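# Slide the blue rider to level the beam

## Task

Slide the blue rider weight along the beam to the spot where the beam balances level without help, then release it and pull the gripper away.

## Robot and tools

Robot: two six-joint arms with grippers, left_arm and right_arm, facing each other across a table. Scene frame: origin at table centre, table top at z = +0.020 m, +z up. left_arm base is at (-0.020, +0.458, +0.039) m with quat_wxyz (+0.707, 0, 0, -0.707); right_arm base is at (-0.020, -0.458, +0.039) m with quat_wxyz (+0.707, 0, 0, +0.707). The arm names do not match image sides. Each arm's hand position, orientation, velocities and wrist-camera pose are reported in that arm's own base frame. Fixed cameras and the table use the scene frame. The gripper's fingers point along its +x and close along its y; end_effector_position sits between the fingers, 3 to 4 cm behind the tips, and only the last 1.5 cm of each finger face is flat. Reported hand poses can be off by a few centimetres.

Rows: every motion command uses a row of 14 numbers, each in [-1, 1], covering both arms even if one stays still: left_arm waist, shoulder, elbow, wrist pitch, wrist yaw, wrist roll, opening, then the same seven for right_arm. The six joint numbers are offsets (not poses) from the Joint targets in force when the action or call began, not from the previous row; repeating an offset pushes further. Scale: 1.0 equals 2.055 rad for waist, shoulder and elbow, and 4.263 rad for the three wrist joints. The shoulder is reversed: its sign in rows and results runs opposite to the arm's own convention. Stated ranges (arm convention): waist -3.054 to 3.054, shoulder 0.000 to 3.142 (so -3.142 to 0.000 in your numbers), elbow 0.000 to 2.356, wrist pitch -1.571 to 1.571, wrist yaw -1.571 to 1.571, wrist roll -3.142 to 3.142. Asking more than 0.028 rad beyond a range end gets the action refused for both arms; a joint stopped at its end gives the line "joint sent to its limit". The opening number is absolute: +1 fully open, -1 fully closed, empty fingers touch near -0.78. Closing from fully open takes at least about 0.6 s. To keep a gripper unchanged, resend its current command, since 0 is itself a command. To grip, command roughly 0.08 below the grip_measured reading at first contact.

Tools:
- execute_actions(actions, cameras): actions is a list of actions; each action is a table of up to 15 rows, one per 1/30 s step, and a short table repeats its last row until 15 steps are done (0.5 s per action). An empty list only reports state. cameras chooses which images come back (omitted, null or ["all"] = all, [] = none).
- move(target, speed, blend, opening_speed, blocking, cameras): target is one 14-number row or a list of up to 15 rows, all offsets measured from the same current Joint targets. All joints move together, so the hand travels on a curve and nothing is avoided. speed is rad/s for the joint with the farthest to go, 0.01 to 7, default 0.5. blend (rad) rounds corners of a list. opening_speed sets how quickly grippers change, 0.2 or more per second. blocking=false returns after about 0.5 s while motion continues. Result adds a "move:" line: done, off_target (resting over 0.03 rad from target), moving, held or fault, plus limits=held if steps were withheld.
- wait(seconds): 0 to 10 s, arms keep their last command.
- stop(): brakes a running move.
- zoom_image(camera, region): region [x0, y0, x1, y1] in pixels, at most 504 by 504, of one of cam_head_left, cam_head_right, cam_high, cam_low (504x504), cam_left_wrist, cam_right_wrist (672x504).
- show_instructions(): displays the reference images.
- finished_scene(scene): ends the scene for good; the beam must stay level after the robot lets go.

Results: Joint positions and Joint velocities list each arm's joints in the order above (rad, rad/s) plus the finger-pad gap (m; 0.080 open). Joint targets are what your next offsets count from. "within noise" means the arm is still. Joint torques are total drive outputs; External joint torques estimate outside pushes (a push toward a larger angle lowers the value). grip_effort_n is motor effort, negative closing, not a finger force. "joint command not followed" means the clearance check altered targets; "blocked" names an arm stopped by contact; MOTOR HOT and OVER-TEMPERATURE FAULT warn of heating.

Limits of motion: per step each joint's target may lead its measured angle by at most 0.368 rad (waist, shoulder, elbow) or 0.763 rad (wrists), and targets placing the hand more than 70 mm from where it is get scaled back, so large changes take several actions. Friction and play can leave joints short or past their commands.

Cautions: contact torque limits (N m) are waist 17.6, shoulder 21.8, elbow 18.8, wrist pitch 3.53, wrist yaw 3.16, wrist roll 2.88; reaching one freezes that arm for 10 s. Move gently near the beam, avoid slamming or hard pressing, never let the two arms collide or grip each other, do not release the rider while it is still moving, and keep everything on the table. A loose object may occasionally be nudged by an outside push. Time spent thinking lets the scene run.

Each tool is called after "Emit:" as name(argument=value, ...) on one line, values as JSON.

Reference images:

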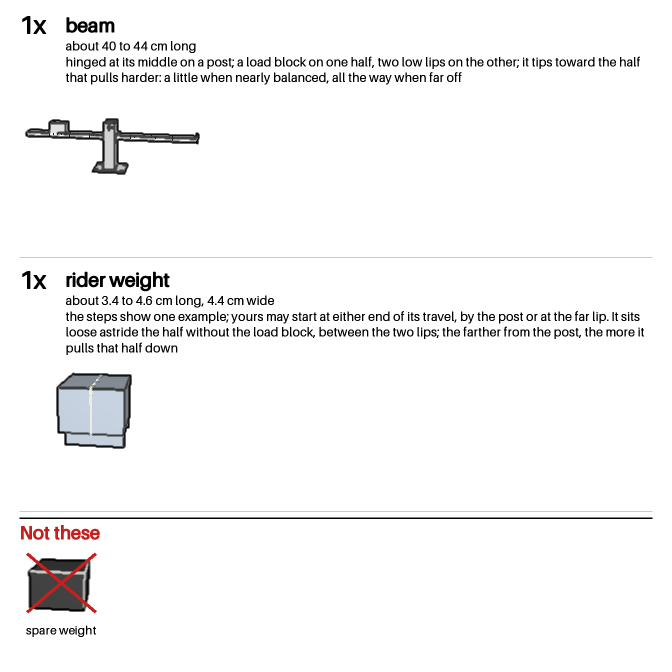

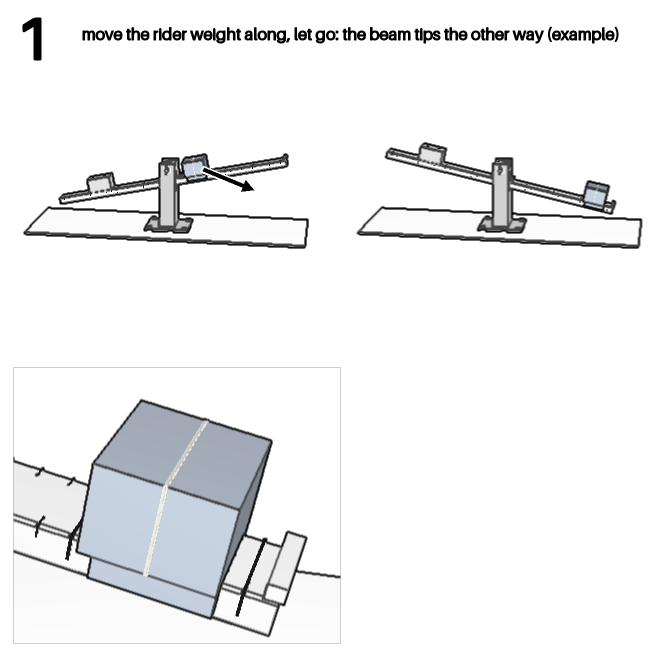

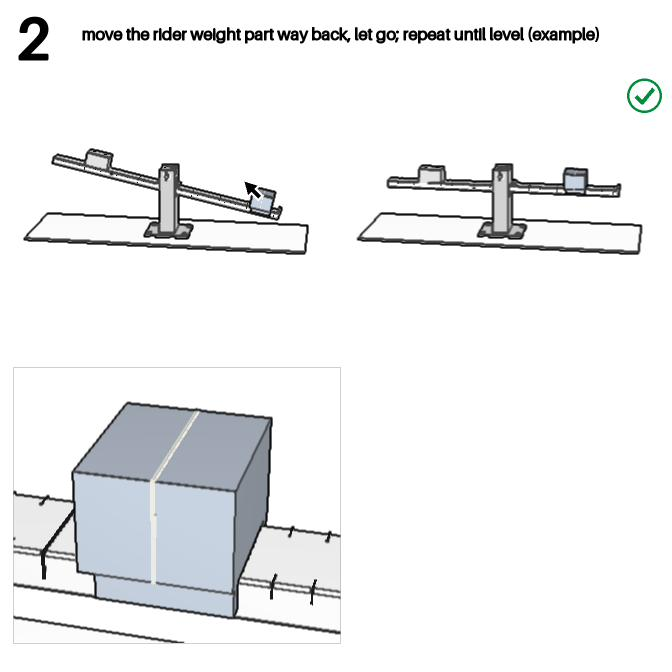

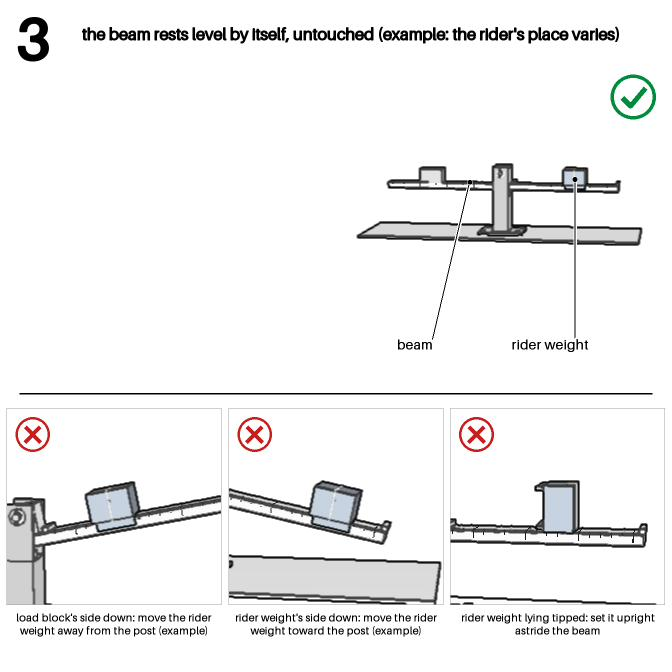

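## Session

Emit:
execute_actions(actions=[])

Scene clock: 0.00 s.
left_arm: end_effector_position=(+0.4128, +0.1908, +0.1782) grip_measured=+1.000 grip_effort_n=n/a end_effector_quat_wxyz=(+0.850, -0.273, +0.013, +0.450) | right_arm: end_effector_position=(+0.3256, +0.0522, +0.3574) grip_measured=+1.000 grip_effort_n=n/a end_effector_quat_wxyz=(+0.950, +0.251, +0.041, +0.183)
Joint positions: left_arm=[0.233 -1.682 0.924 0.417 -0.643 -0.699 0.08] | right_arm=[-0.018 -0.958 0.857 0.116 -0.396 0.519 0.08]
Joint velocities: within noise
Joint torques (N m): no reading
External joint torques (N m): no reading
Heat: left arm: hottest wrist yaw 34 °C (+0.0 °C/min); right arm: hottest wrist pitch 36 °C (+0.0 °C/min).
Joint targets: left_arm=[0.228 -1.672 0.933 0.424 -0.650 -0.694] | right_arm=[-0.013 -0.948 0.871 0.124 -0.401 0.513]
Tool commands: left_gripper/opening=+1.0 right_gripper/opening=+1.0

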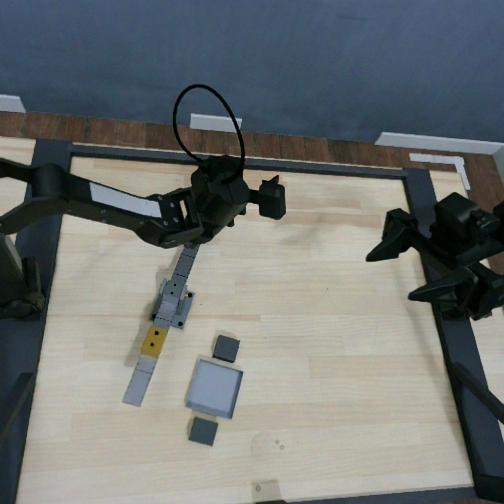

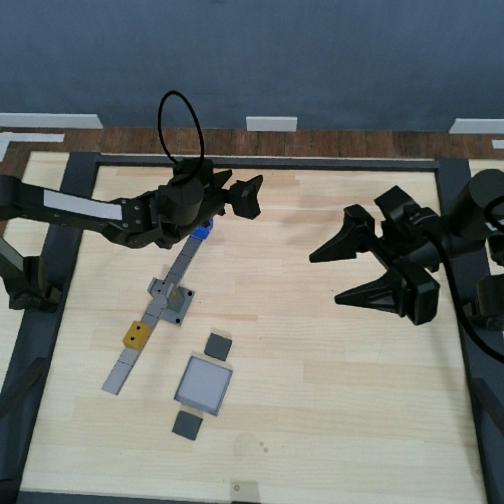

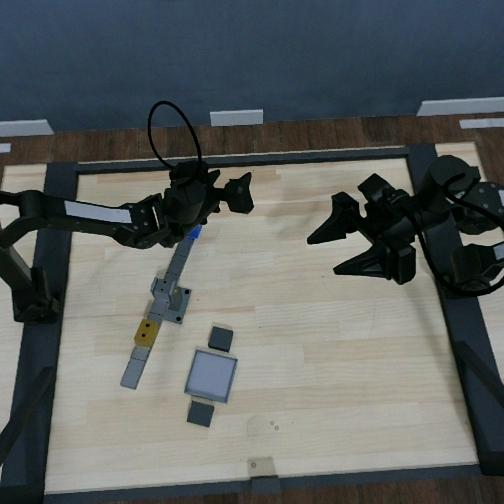

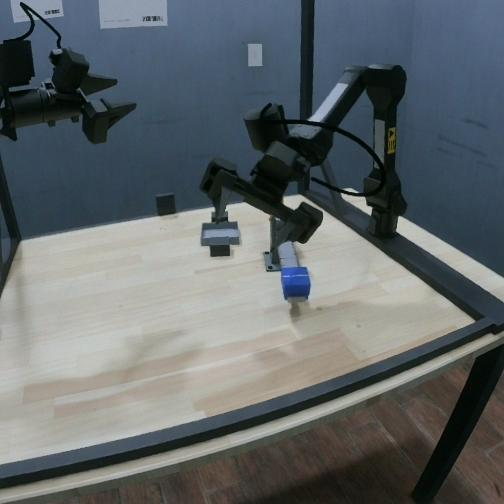

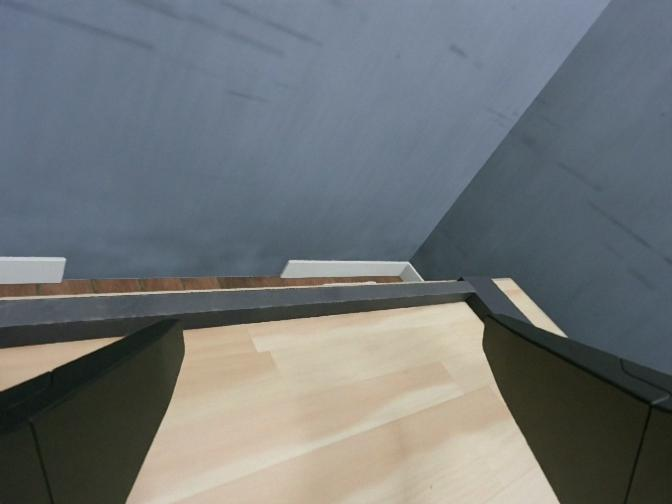

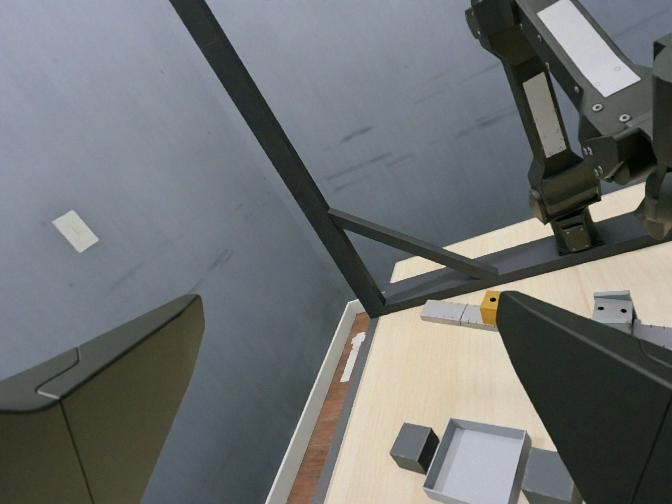

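Emit:
zoom_image(camera="cam_head_left", region=[90, 200, 290, 420])

Emit:
zoom_image(camera="cam_head_right", region=[80, 190, 280, 410])

Emit:
zoom_image(camera="cam_high", region=[90, 190, 290, 410])

Emit:
zoom_image(camera="cam_low", region=[180, 150, 360, 330])

Scaled by 2.291.

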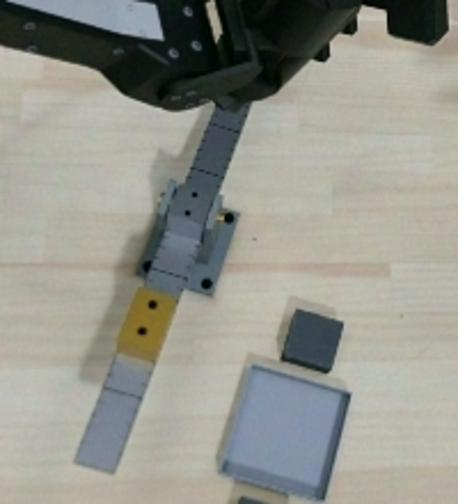

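Scaled by 2.291.

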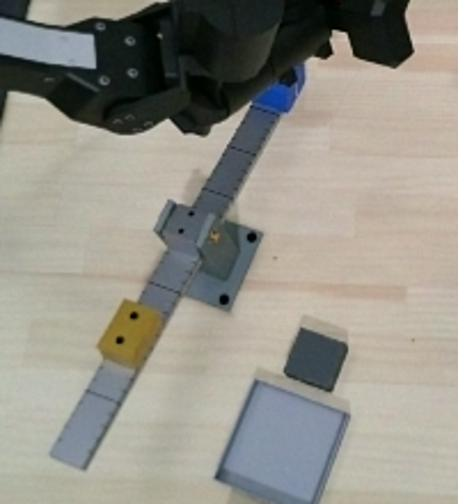

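Scaled by 2.291.

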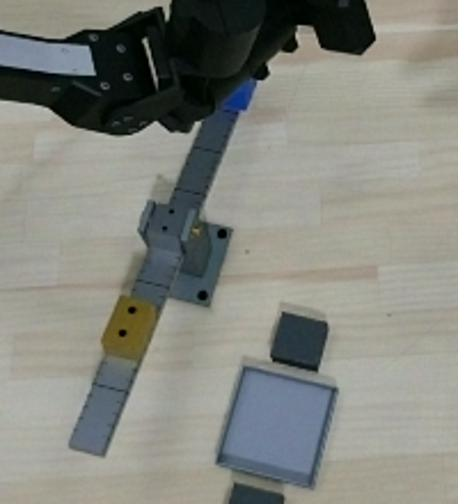

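Scaled by 2.800.

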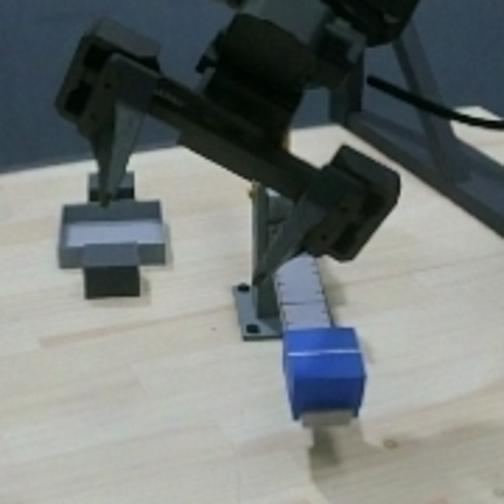

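Emit:
move(target=[0.1217, -0.1332, 0.4293, -0.4373, 0.1525, -0.0263, 1.0, 0, 0, 0, 0, 0, 0, 1.0], speed=1.0)

Scene clock: 204.53 s.
left_arm: end_effector_position=(+0.3208, +0.1675, +0.1523) grip_measured=+1.000 grip_effort_n=-0.2 end_effector_quat_wxyz=(+0.559, -0.420, +0.577, +0.422) | right_arm: end_effector_position=(+0.3256, +0.0522, +0.3574) grip_measured=+1.000 grip_effort_n=-3.5 end_effector_quat_wxyz=(+0.951, +0.246, +0.040, +0.184)
Joint positions: left_arm=[0.482 -1.944 1.787 -1.44 0.001 -0.793 0.08] | right_arm=[-0.018 -0.958 0.857 0.116 -0.396 0.508 0.08]
Joint velocities: within noise
Joint torques (N m): left_arm=[0.07 6.73 7.43 0.02 0.11 -0.3] | right_arm=[0 3.06 6.57 1.5 -0.02 -0.02]
External joint torques (N m): left_arm=[0.13 -1.73 1.78 -0.27 0.14 -0.3] | right_arm=[0 0.59 -0.03 -0.06 -0.03 0]
Heat: left arm: hottest wrist pitch 35 °C (+0.0 °C/min); right arm: hottest wrist pitch 43 °C (+1.0 °C/min).
Joint targets: left_arm=[0.479 -1.946 1.816 -1.440 0.000 -0.806] | right_arm=[-0.013 -0.948 0.871 0.124 -0.401 0.513]
move: done
camera_calibration:
cam_left_wrist: T_world_to_cam=[[0.957994, -0.28604, 0.0206767, -0.260806], [-0.277249, -0.905287, 0.321852, 0.225514], [-0.0733442, -0.314065, -0.946564, 0.301421], [0, 0, 0, 1]] pos_world=[0.334482, 0.224219, 0.218125]
cam_right_wrist: T_world_to_cam=[[0.31355, -0.815723, -0.486088, 0.119077], [-0.514553, 0.284275, -0.808964, 0.467396], [0.798074, 0.503769, -0.330599, -0.0877764], [0, 0, 0, 1]] pos_world=[0.273216, 0.00848405, 0.40697]

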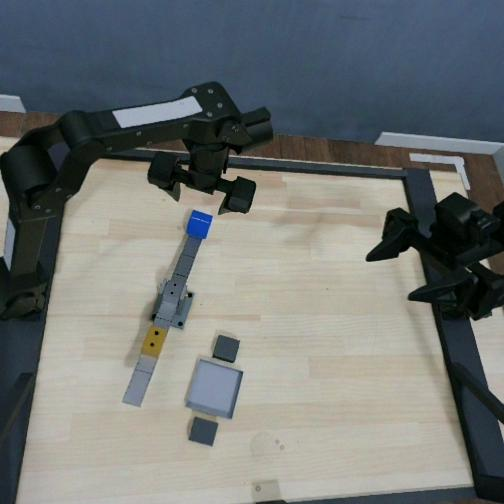

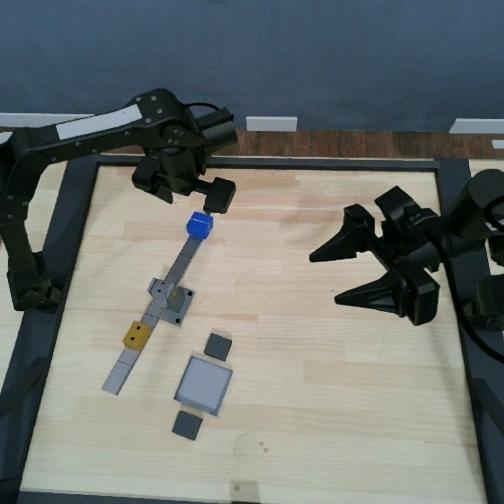

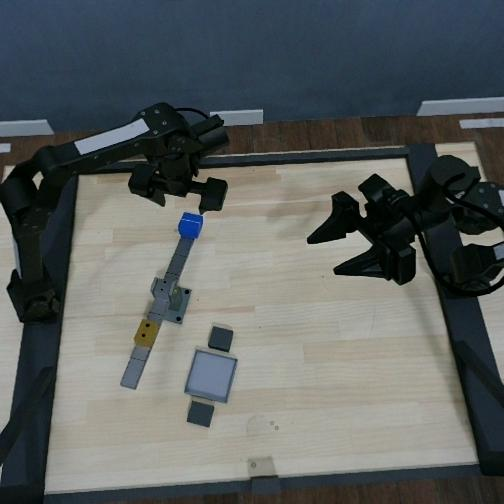

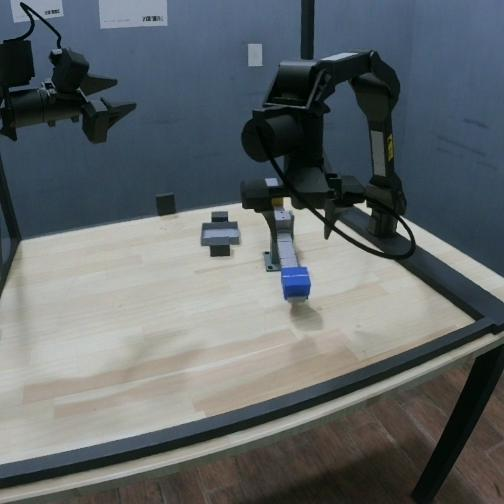

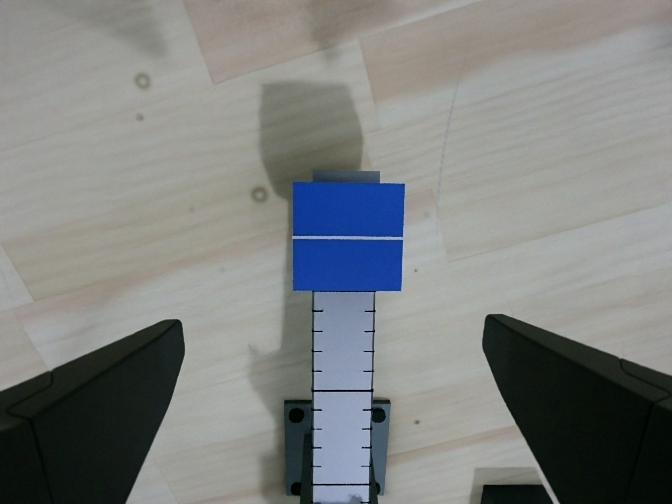

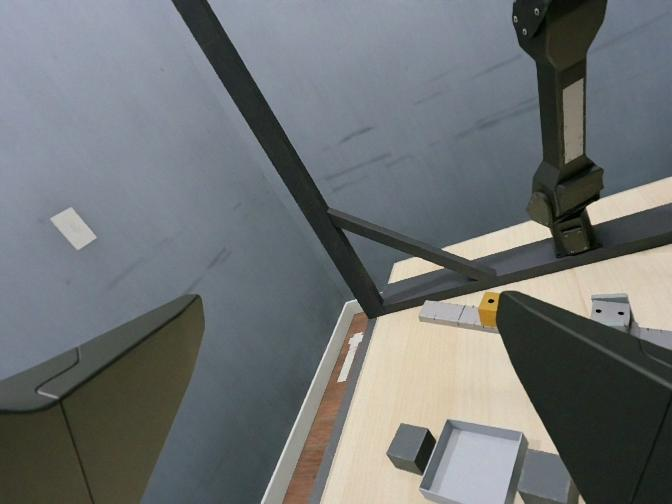

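Emit:
zoom_image(camera="cam_left_wrist", region=[220, 130, 480, 504])

Emit:
zoom_image(camera="cam_low", region=[200, 160, 380, 340])

Emit:
zoom_image(camera="cam_head_left", region=[100, 160, 290, 430])

Scaled by 1.348.

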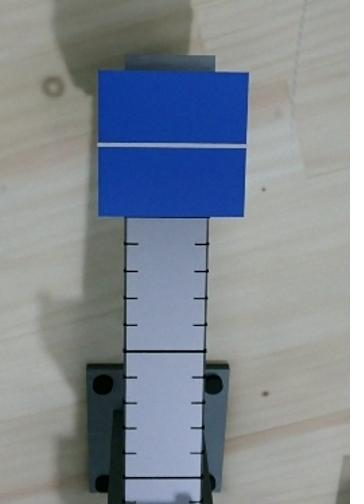

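Scaled by 2.800.

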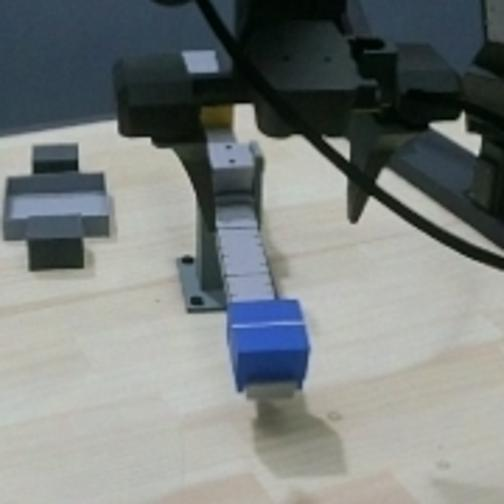

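Scaled by 1.867.

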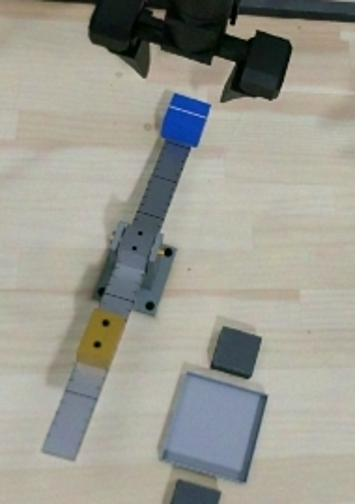

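Emit:
move(target=[0.0, -0.0068, -0.0725, 0.0443, 0.0, 0.003, 1.0, 0.1513, -0.5114, -0.0837, 0.2888, 0.2362, -0.1278, 1.0], speed=0.9)

Scene clock: 483.47 s.
left_arm: end_effector_position=(+0.3354, +0.1752, +0.1200) grip_measured=+1.000 grip_effort_n=-0.2 end_effector_quat_wxyz=(+0.579, -0.423, +0.558, +0.419) | right_arm: end_effector_position=(+0.4503, +0.0481, +0.1310) grip_measured=+1.000 grip_effort_n=-4.0 end_effector_quat_wxyz=(+0.988, -0.007, -0.016, -0.154)
Joint positions: left_arm=[0.482 -1.958 1.678 -1.261 0.001 -0.793 0.08] | right_arm=[0.297 -2.002 0.701 1.341 0.606 -0.032 0.08]
Joint velocities: within noise
Joint torques (N m): left_arm=[0.1 7.01 3.32 0.66 0.1 0.17] | right_arm=[0.16 7.36 2.29 1.87 0.16 -0.18]
External joint torques (N m): left_arm=[0.14 -1.61 -2.44 0.27 0.14 0.16] | right_arm=[0.14 0.32 -1.73 0.39 0.18 -0.18]
Heat: left arm: hottest elbow 36 °C (+1.0 °C/min); right arm: hottest wrist pitch 45 °C (+1.0 °C/min).
Joint targets: left_arm=[0.479 -1.960 1.667 -1.252 0.000 -0.793] | right_arm=[0.298 -1.999 0.699 1.356 0.606 -0.031]
move: done
camera_calibration:
cam_left_wrist: T_world_to_cam=[[0.955938, -0.287114, 0.0612223, -0.275875], [-0.292457, -0.913244, 0.283644, 0.257912], [-0.0255274, -0.289051, -0.956973, 0.25525], [0, 0, 0, 1]] pos_world=[0.345664, 0.23011, 0.188002]
cam_right_wrist: T_world_to_cam=[[-0.320236, -0.947332, 0.00331908, 0.194147], [-0.335555, 0.110153, -0.935558, 0.293885], [0.885919, -0.300713, -0.353156, -0.257983], [0, 0, 0, 1]] pos_world=[0.389339, 0.0739708, 0.183194]

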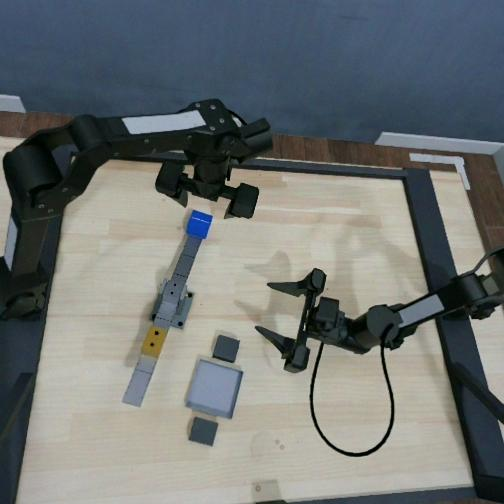

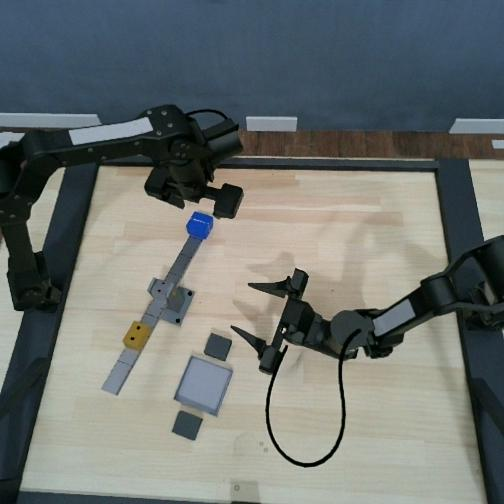

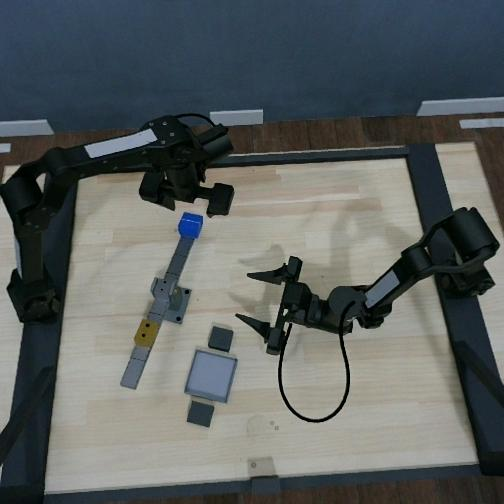

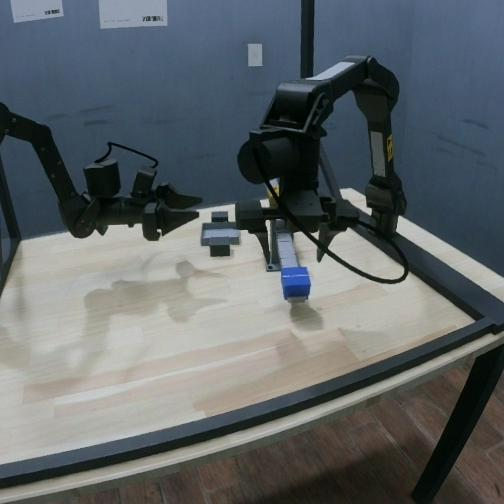

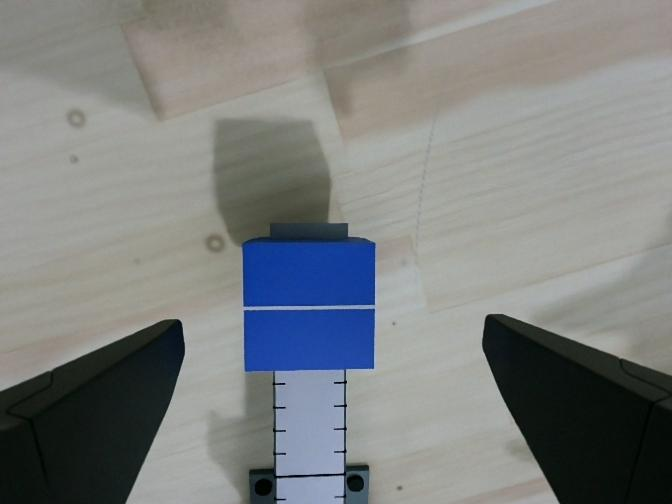

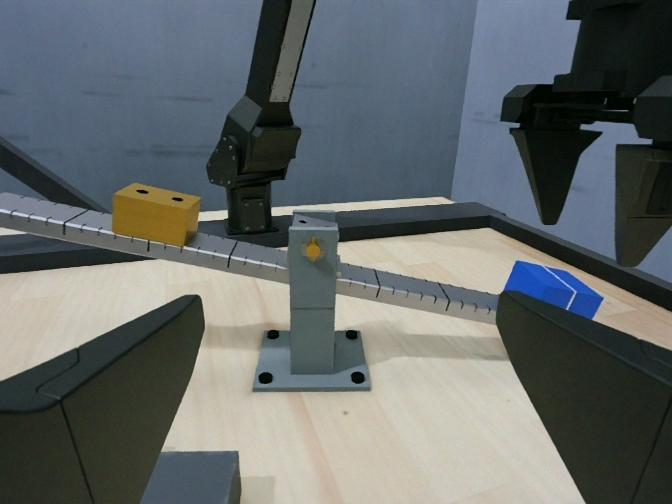

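Emit:
zoom_image(camera="cam_right_wrist", region=[0, 150, 340, 400])

Emit:
zoom_image(camera="cam_right_wrist", region=[270, 150, 610, 400])

Scaled by 1.482.

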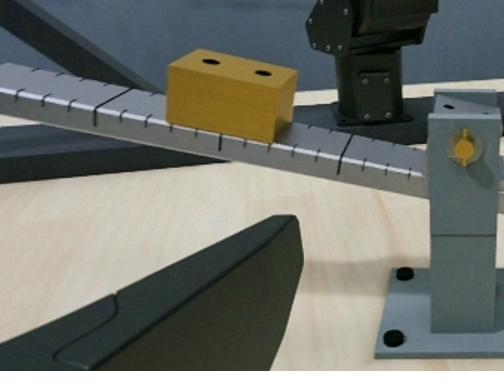

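Scaled by 1.482.

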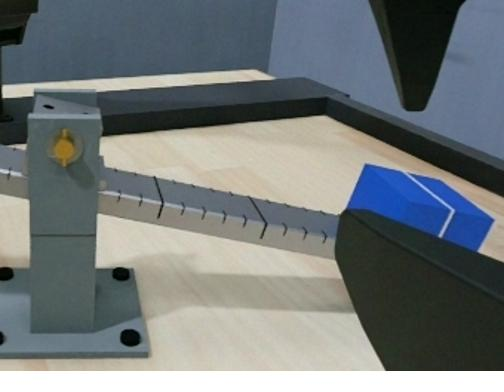

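Emit:
move(target=[-0.0015, -0.01, -0.0837, 0.0382, 0.0, 0.0, 1.0, 0, 0, 0, 0, 0, 0, 1.0], speed=0.25)

Scene clock: 593.33 s.
left_arm: end_effector_position=(+0.3282, +0.1714, +0.0690) grip_measured=+1.000 grip_effort_n=0.2 end_effector_quat_wxyz=(+0.568, -0.421, +0.569, +0.420) | right_arm: end_effector_position=(+0.4505, +0.0460, +0.1310) grip_measured=+1.000 grip_effort_n=-3.5 end_effector_quat_wxyz=(+0.988, -0.007, -0.016, -0.157)
Joint positions: left_arm=[0.482 -1.981 1.507 -1.098 0.001 -0.793 0.08] | right_arm=[0.292 -2.002 0.701 1.341 0.606 -0.032 0.08]
Joint velocities: within noise
Joint torques (N m): left_arm=[-0.18 7.1 3.18 0.62 0.1 0.17] | right_arm=[0 7.13 2.45 1.86 0.11 -0.16]
External joint torques (N m): left_arm=[-0.15 -1.63 -2.45 0.28 0.13 0.16] | right_arm=[0.02 0.07 -1.59 0.36 0.12 -0.16]
Heat: left arm: hottest shoulder 39 °C (+1.0 °C/min); right arm: hottest wrist pitch 54 °C (+1.0 °C/min). Fold the right arm in close to its base, or ease its load, before you think long.
Joint targets: left_arm=[0.476 -1.981 1.495 -1.089 0.000 -0.793] | right_arm=[0.298 -1.999 0.699 1.356 0.606 -0.031]
MOTOR HOT: the wrist pitch of the right arm reports 54 °C; the controller stops that arm at 95 °C. To cool a motor, set the load down, stop pushing, or move to a pose that needs little force.
move: done
camera_calibration:
cam_left_wrist: T_world_to_cam=[[0.957354, -0.286381, 0.0382119, -0.265947], [-0.284066, -0.908862, 0.305411, 0.261825], [-0.0527345, -0.303241, -0.951454, 0.216049], [0, 0, 0, 1]] pos_world=[0.340374, 0.227316, 0.135759]
cam_right_wrist: T_world_to_cam=[[-0.324517, -0.945874, 0.003292, 0.194112], [-0.335044, 0.111693, -0.935559, 0.293873], [0.884553, -0.304708, -0.353156, -0.257966], [0, 0, 0, 1]] pos_world=[0.389638, 0.0721774, 0.183194]

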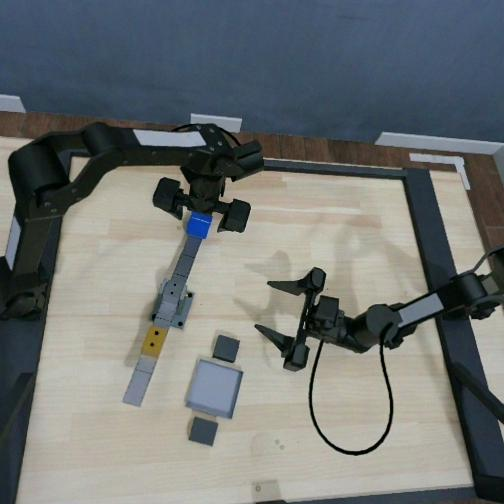

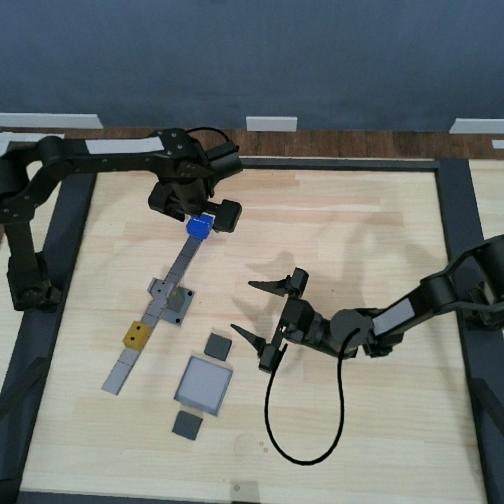

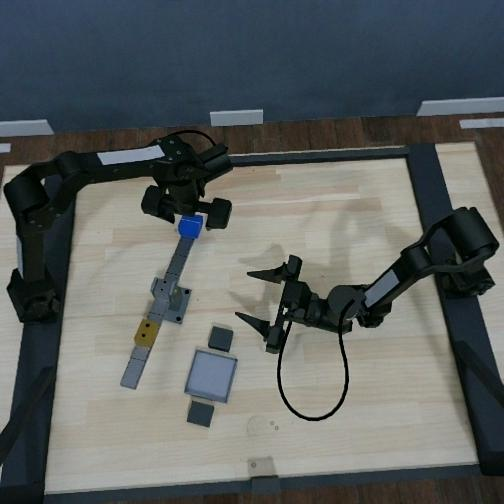

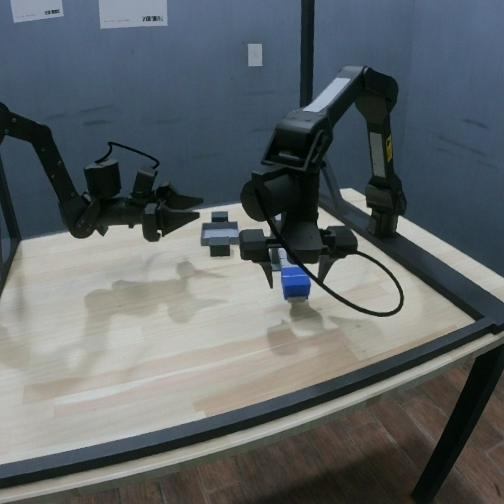

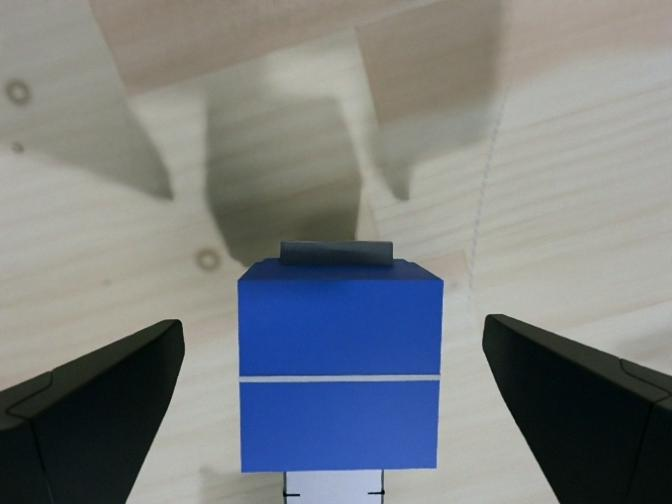

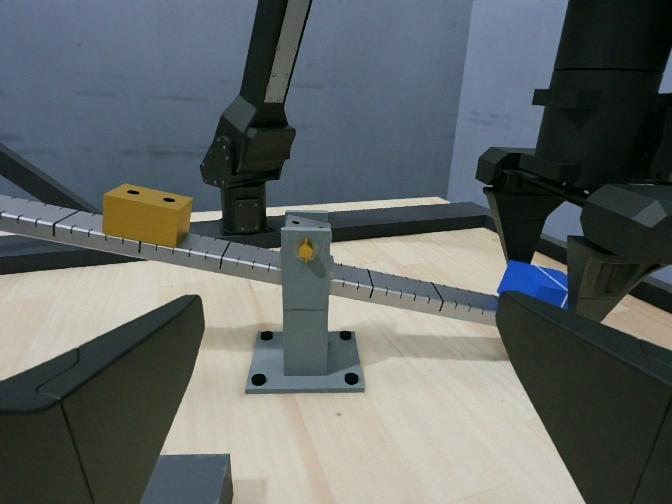

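Emit:
move(target=[0.0, 0.0, 0.0, 0.0, 0.0, 0.0, 0.15, 0, 0, 0, 0, 0, 0, 1.0], speed=0.3, opening_speed=0.7, cameras=["cam_left_wrist", "cam_right_wrist"])

Scene clock: 608.07 s.
left_arm: end_effector_position=(+0.3287, +0.1714, +0.0695) grip_measured=+0.177 grip_effort_n=-83.5 end_effector_quat_wxyz=(+0.569, -0.422, +0.568, +0.420) | right_arm: end_effector_position=(+0.4505, +0.0460, +0.1310) grip_measured=+1.000 grip_effort_n=-3.5 end_effector_quat_wxyz=(+0.988, -0.007, -0.016, -0.157)
Joint positions: left_arm=[0.482 -1.979 1.507 -1.097 0.003 -0.793 0.043] | right_arm=[0.292 -2.002 0.701 1.341 0.606 -0.032 0.08]
Joint velocities: within noise
Joint torques (N m): left_arm=[-0.17 7.12 3.24 0.58 0.08 0.17] | right_arm=[0.09 7.36 2.57 1.86 0.16 -0.19]
External joint torques (N m): left_arm=[-0.15 -1.61 -2.41 0.23 0.12 0.17] | right_arm=[0.04 0.38 -1.45 0.39 0.18 -0.19]
Heat: left arm: hottest shoulder 39 °C (+1.0 °C/min); right arm: hottest wrist pitch 54 °C (+1.0 °C/min). Fold the right arm in close to its base, or ease its load, before you think long.
Joint targets: left_arm=[0.476 -1.981 1.495 -1.089 0.000 -0.793] | right_arm=[0.298 -1.999 0.699 1.356 0.606 -0.031]
MOTOR HOT: still on. The wrist pitch of the right arm reports 54 °C.
move: done
camera_calibration:
cam_left_wrist: T_world_to_cam=[[0.957231, -0.286329, 0.0415184, -0.266582], [-0.285069, -0.908872, 0.304445, 0.262174], [-0.0494365, -0.30326, -0.951625, 0.215536], [0, 0, 0, 1]] pos_world=[0.340573, 0.227316, 0.13636]
cam_right_wrist: T_world_to_cam=[[-0.324517, -0.945874, 0.003292, 0.194112], [-0.335044, 0.111693, -0.935559, 0.293873], [0.884553, -0.304708, -0.353156, -0.257966], [0, 0, 0, 1]] pos_world=[0.389638, 0.0721774, 0.183194]
Images, in order (width x height): cam_left_wrist 672x504, cam_right_wrist 672x504.

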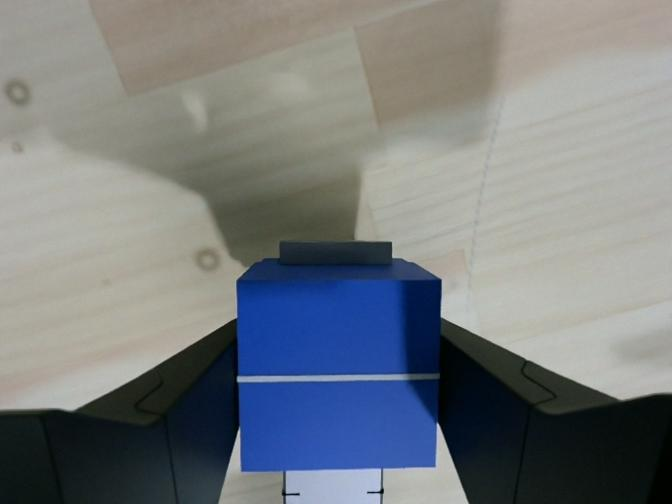

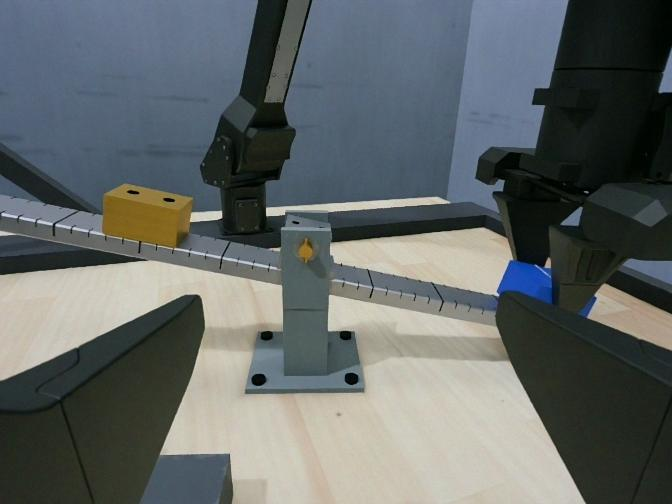

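Emit:
move(target=[[0, 0, 0, 0, 0, 0, 0.6, 0, 0, 0, 0, 0, 0, 1.0], [0.0355, -0.0749, 0.1192, -0.0542, 0.0339, 0.0239, 0.6, 0, 0, 0, 0, 0, 0, 1.0]], speed=0.35, opening_speed=1.0, cameras=["cam_left_wrist", "cam_right_wrist"])

Scene clock: 680.30 s.
left_arm: end_effector_position=(+0.3274, +0.1780, +0.0685) grip_measured=+0.597 grip_effort_n=15.6 end_effector_quat_wxyz=(+0.506, -0.456, +0.631, +0.370) | right_arm: end_effector_position=(+0.4505, +0.0460, +0.1310) grip_measured=+1.000 grip_effort_n=-3.5 end_effector_quat_wxyz=(+0.988, -0.007, -0.016, -0.157)
Joint positions: left_arm=[0.552 -2.131 1.712 -1.321 0.135 -0.693 0.062] | right_arm=[0.292 -2.002 0.701 1.341 0.606 -0.032 0.08]
Joint velocities: within noise
Joint torques (N m): left_arm=[-0.12 7.48 7.05 -0.14 0.18 0.22] | right_arm=[0.16 7.22 2.44 1.86 0.17 -0.16]
External joint torques (N m): left_arm=[0.01 -2.11 1.66 -0.15 0.12 0.22] | right_arm=[0.12 0.2 -1.55 0.38 0.18 -0.16]
Heat: left arm: hottest shoulder 39 °C (+0.0 °C/min); right arm: hottest wrist pitch 55 °C (+0.0 °C/min). Fold the right arm in close to its base, or ease its load, before you think long.
Joint targets: left_arm=[0.549 -2.135 1.740 -1.320 0.145 -0.691] | right_arm=[0.298 -1.999 0.699 1.356 0.606 -0.031]
MOTOR HOT: still on. The wrist pitch of the right arm reports 55 °C.
move: done
camera_calibration:
cam_left_wrist: T_world_to_cam=[[0.954598, -0.296291, 0.0308882, -0.26006], [-0.271396, -0.822238, 0.500269, 0.234876], [-0.122828, -0.485939, -0.865319, 0.26724], [0, 0, 0, 1]] pos_world=[0.344822, 0.245933, 0.12178]
cam_right_wrist: T_world_to_cam=[[-0.324517, -0.945874, 0.003292, 0.194112], [-0.335044, 0.111693, -0.935559, 0.293873], [0.884553, -0.304708, -0.353156, -0.257966], [0, 0, 0, 1]] pos_world=[0.389638, 0.0721774, 0.183194]
Images, in order (width x height): cam_left_wrist 672x504, cam_right_wrist 672x504.

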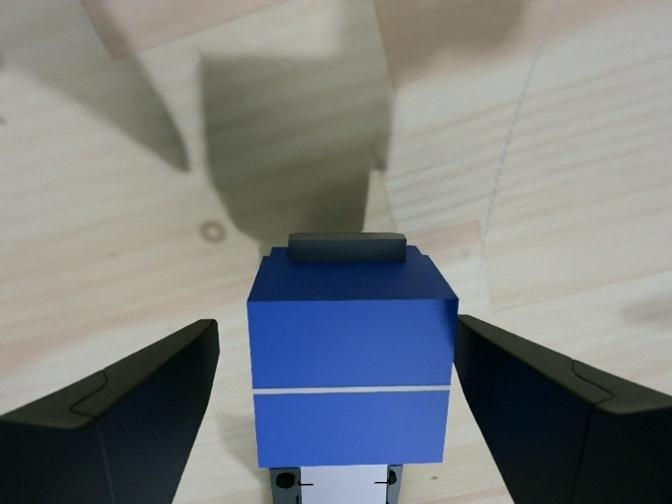

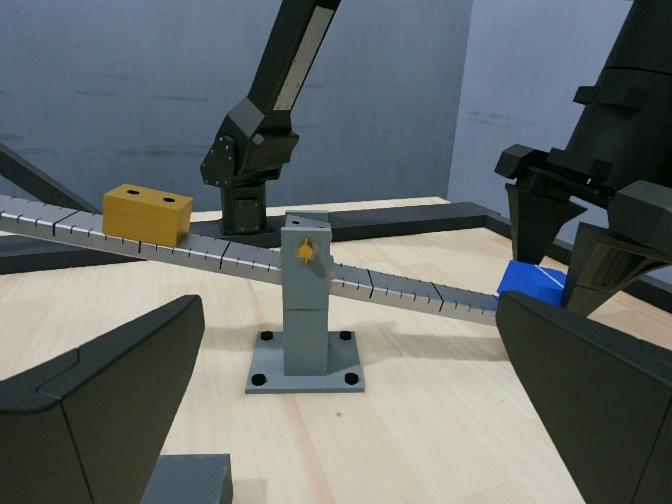

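Emit:
move(target=[[0, -0.0039, 0.0061, -0.0011, 0.0023, 0, 0.6, 0, 0, 0, 0, 0, 0, 1.0], [0, -0.0039, 0.0061, -0.0011, 0.0023, 0, 0.15, 0, 0, 0, 0, 0, 0, 1.0]], speed=0.1, opening_speed=0.7, cameras=["cam_left_wrist", "cam_right_wrist"])

Scene clock: 710.13 s.
left_arm: end_effector_position=(+0.3304, +0.1784, +0.0691) grip_measured=+0.176 grip_effort_n=-83.5 end_effector_quat_wxyz=(+0.506, -0.461, +0.630, +0.366) | right_arm: end_effector_position=(+0.4505, +0.0460, +0.1310) grip_measured=+1.000 grip_effort_n=-4.0 end_effector_quat_wxyz=(+0.988, -0.007, -0.016, -0.157)
Joint positions: left_arm=[0.554 -2.139 1.726 -1.324 0.147 -0.693 0.043] | right_arm=[0.292 -2.002 0.701 1.341 0.606 -0.032 0.08]
Joint velocities: within noise
Joint torques (N m): left_arm=[-0.11 7.5 6.98 -0.17 0.14 0.23] | right_arm=[0.08 7.33 2.4 1.85 0.16 -0.17]
External joint torques (N m): left_arm=[-0.08 -2 1.64 -0.2 0.08 0.23] | right_arm=[0.05 0.36 -1.59 0.39 0.18 -0.17]
Heat: left arm: hottest shoulder 39 °C (+0.0 °C/min); right arm: hottest wrist pitch 56 °C (+1.0 °C/min). Fold the right arm in close to its base, or ease its load, before you think long.
Joint targets: left_arm=[0.549 -2.143 1.752 -1.324 0.155 -0.691] | right_arm=[0.298 -1.999 0.699 1.356 0.606 -0.031]
MOTOR HOT: still on. The wrist pitch of the right arm reports 56 °C.
move: done
camera_calibration:
cam_left_wrist: T_world_to_cam=[[0.955318, -0.292578, 0.0420207, -0.264513], [-0.272988, -0.818828, 0.504974, 0.235283], [-0.113336, -0.493882, -0.862111, 0.266394], [0, 0, 0, 1]] pos_world=[0.347115, 0.246833, 0.121964]
cam_right_wrist: T_world_to_cam=[[-0.324517, -0.945874, 0.003292, 0.194112], [-0.335044, 0.111693, -0.935559, 0.293873], [0.884553, -0.304708, -0.353156, -0.257966], [0, 0, 0, 1]] pos_world=[0.389638, 0.0721774, 0.183194]
Images, in order (width x height): cam_left_wrist 672x504, cam_right_wrist 672x504.

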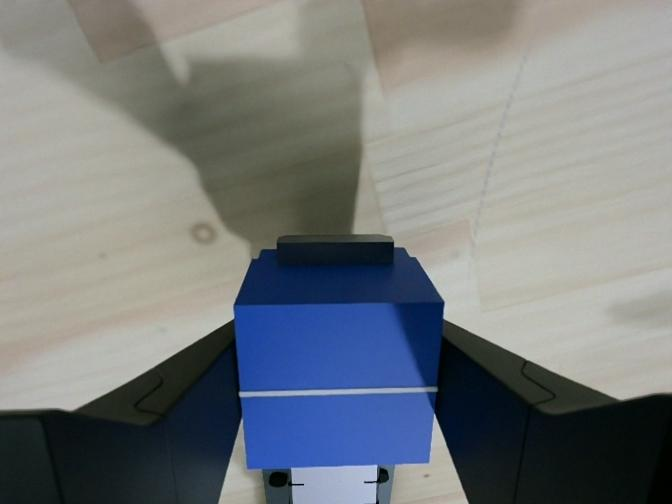

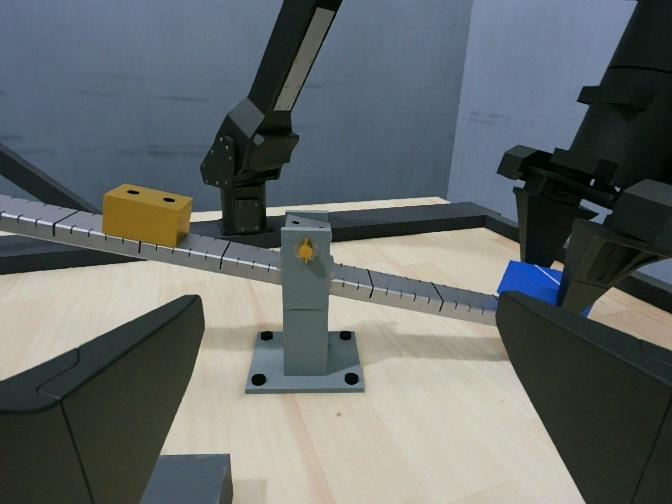

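Emit:
move(target=[[-0.0302, 0.0866, -0.0589, 0.0199, -0.0375, -0.0221, 0.15, 0, 0, 0, 0, 0, 0, 1.0], [-0.0642, 0.1309, -0.1190, 0.0277, -0.0375, -0.0379, 0.15, 0, 0, 0, 0, 0, 0, 1.0], [-0.1017, 0.1708, -0.1698, 0.0328, -0.0375, -0.0558, 0.15, 0, 0, 0, 0, 0, 0, 1.0]], speed=0.18, blend=[0.02, 0.02, 0], cameras=["cam_low", "cam_left_wrist", "cam_right_wrist"])

Scene clock: 788.97 s.
left_arm: end_effector_position=(+0.3097, +0.1099, +0.1035) grip_measured=+0.176 grip_effort_n=-83.5 end_effector_quat_wxyz=(+0.566, -0.417, +0.577, +0.416) | right_arm: end_effector_position=(+0.4505, +0.0460, +0.1310) grip_measured=+1.000 grip_effort_n=-3.5 end_effector_quat_wxyz=(+0.988, -0.007, -0.016, -0.157)
Joint positions: left_arm=[0.344 -1.809 1.416 -1.192 0.006 -0.915 0.043] | right_arm=[0.292 -2.002 0.701 1.341 0.606 -0.032 0.08]
Joint velocities: within noise
Joint torques (N m): left_arm=[-0.24 8.01 3.11 0.53 -0.23 -0.26] | right_arm=[0 7.26 2.33 1.86 0.15 -0.17]
External joint torques (N m): left_arm=[-0.2 0.6 -2.49 0.24 -0.2 -0.26] | right_arm=[-0.01 0.26 -1.67 0.39 0.17 -0.17]
Heat: left arm: hottest shoulder 40 °C (+1.0 °C/min); right arm: hottest wrist pitch 57 °C (+1.0 °C/min). Fold the right arm in close to its base, or ease its load, before you think long.
Joint targets: left_arm=[0.339 -1.792 1.403 -1.185 -0.005 -0.929] | right_arm=[0.298 -1.999 0.699 1.356 0.606 -0.031]
MOTOR HOT: still on. The wrist pitch of the right arm reports 57 °C.
move: done
camera_calibration:
cam_left_wrist: T_world_to_cam=[[0.953212, -0.300703, 0.0310657, -0.263572], [-0.294782, -0.901794, 0.316025, 0.191585], [-0.0670148, -0.310396, -0.948242, 0.234216], [0, 0, 0, 1]] pos_world=[0.323412, 0.166213, 0.169736]
cam_right_wrist: T_world_to_cam=[[-0.324517, -0.945874, 0.003292, 0.194112], [-0.335044, 0.111693, -0.935559, 0.293873], [0.884553, -0.304708, -0.353156, -0.257966], [0, 0, 0, 1]] pos_world=[0.389638, 0.0721774, 0.183194]
Images, in order (width x height): cam_low 504x504, cam_left_wrist 672x504, cam_right_wrist 672x504.

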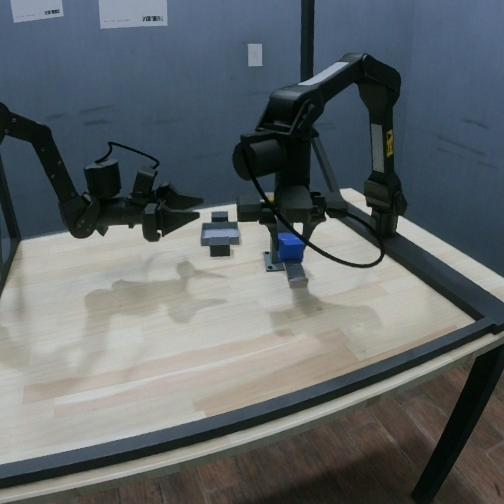

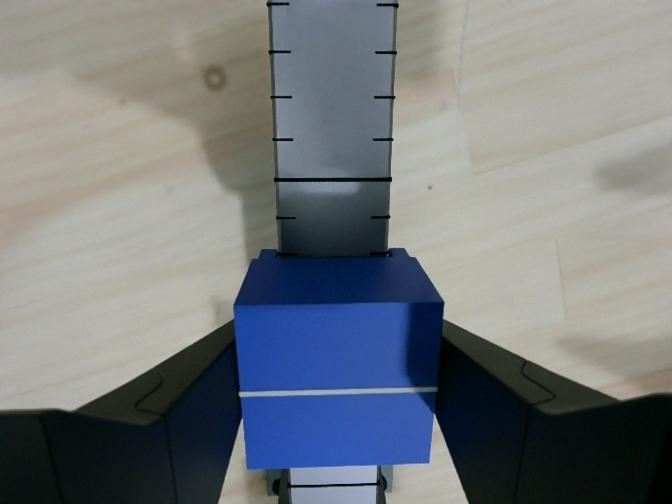

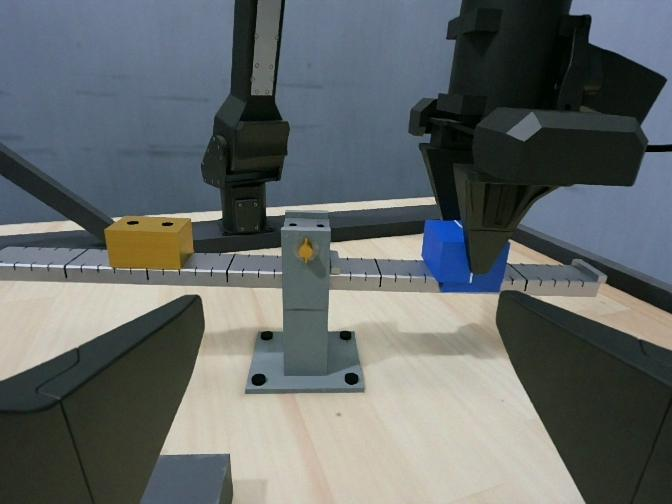

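Emit:
zoom_image(camera="cam_right_wrist", region=[330, 200, 620, 330])

Emit:
zoom_image(camera="cam_right_wrist", region=[0, 200, 340, 410])

Scaled by 1.738.

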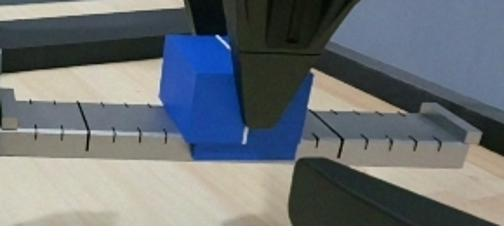

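Scaled by 1.482.

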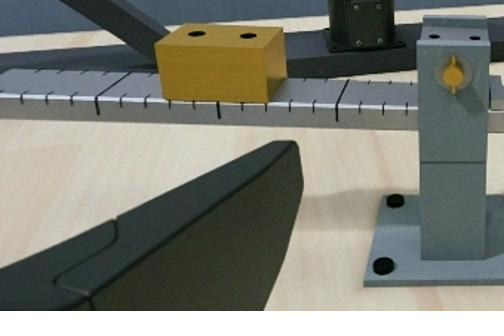

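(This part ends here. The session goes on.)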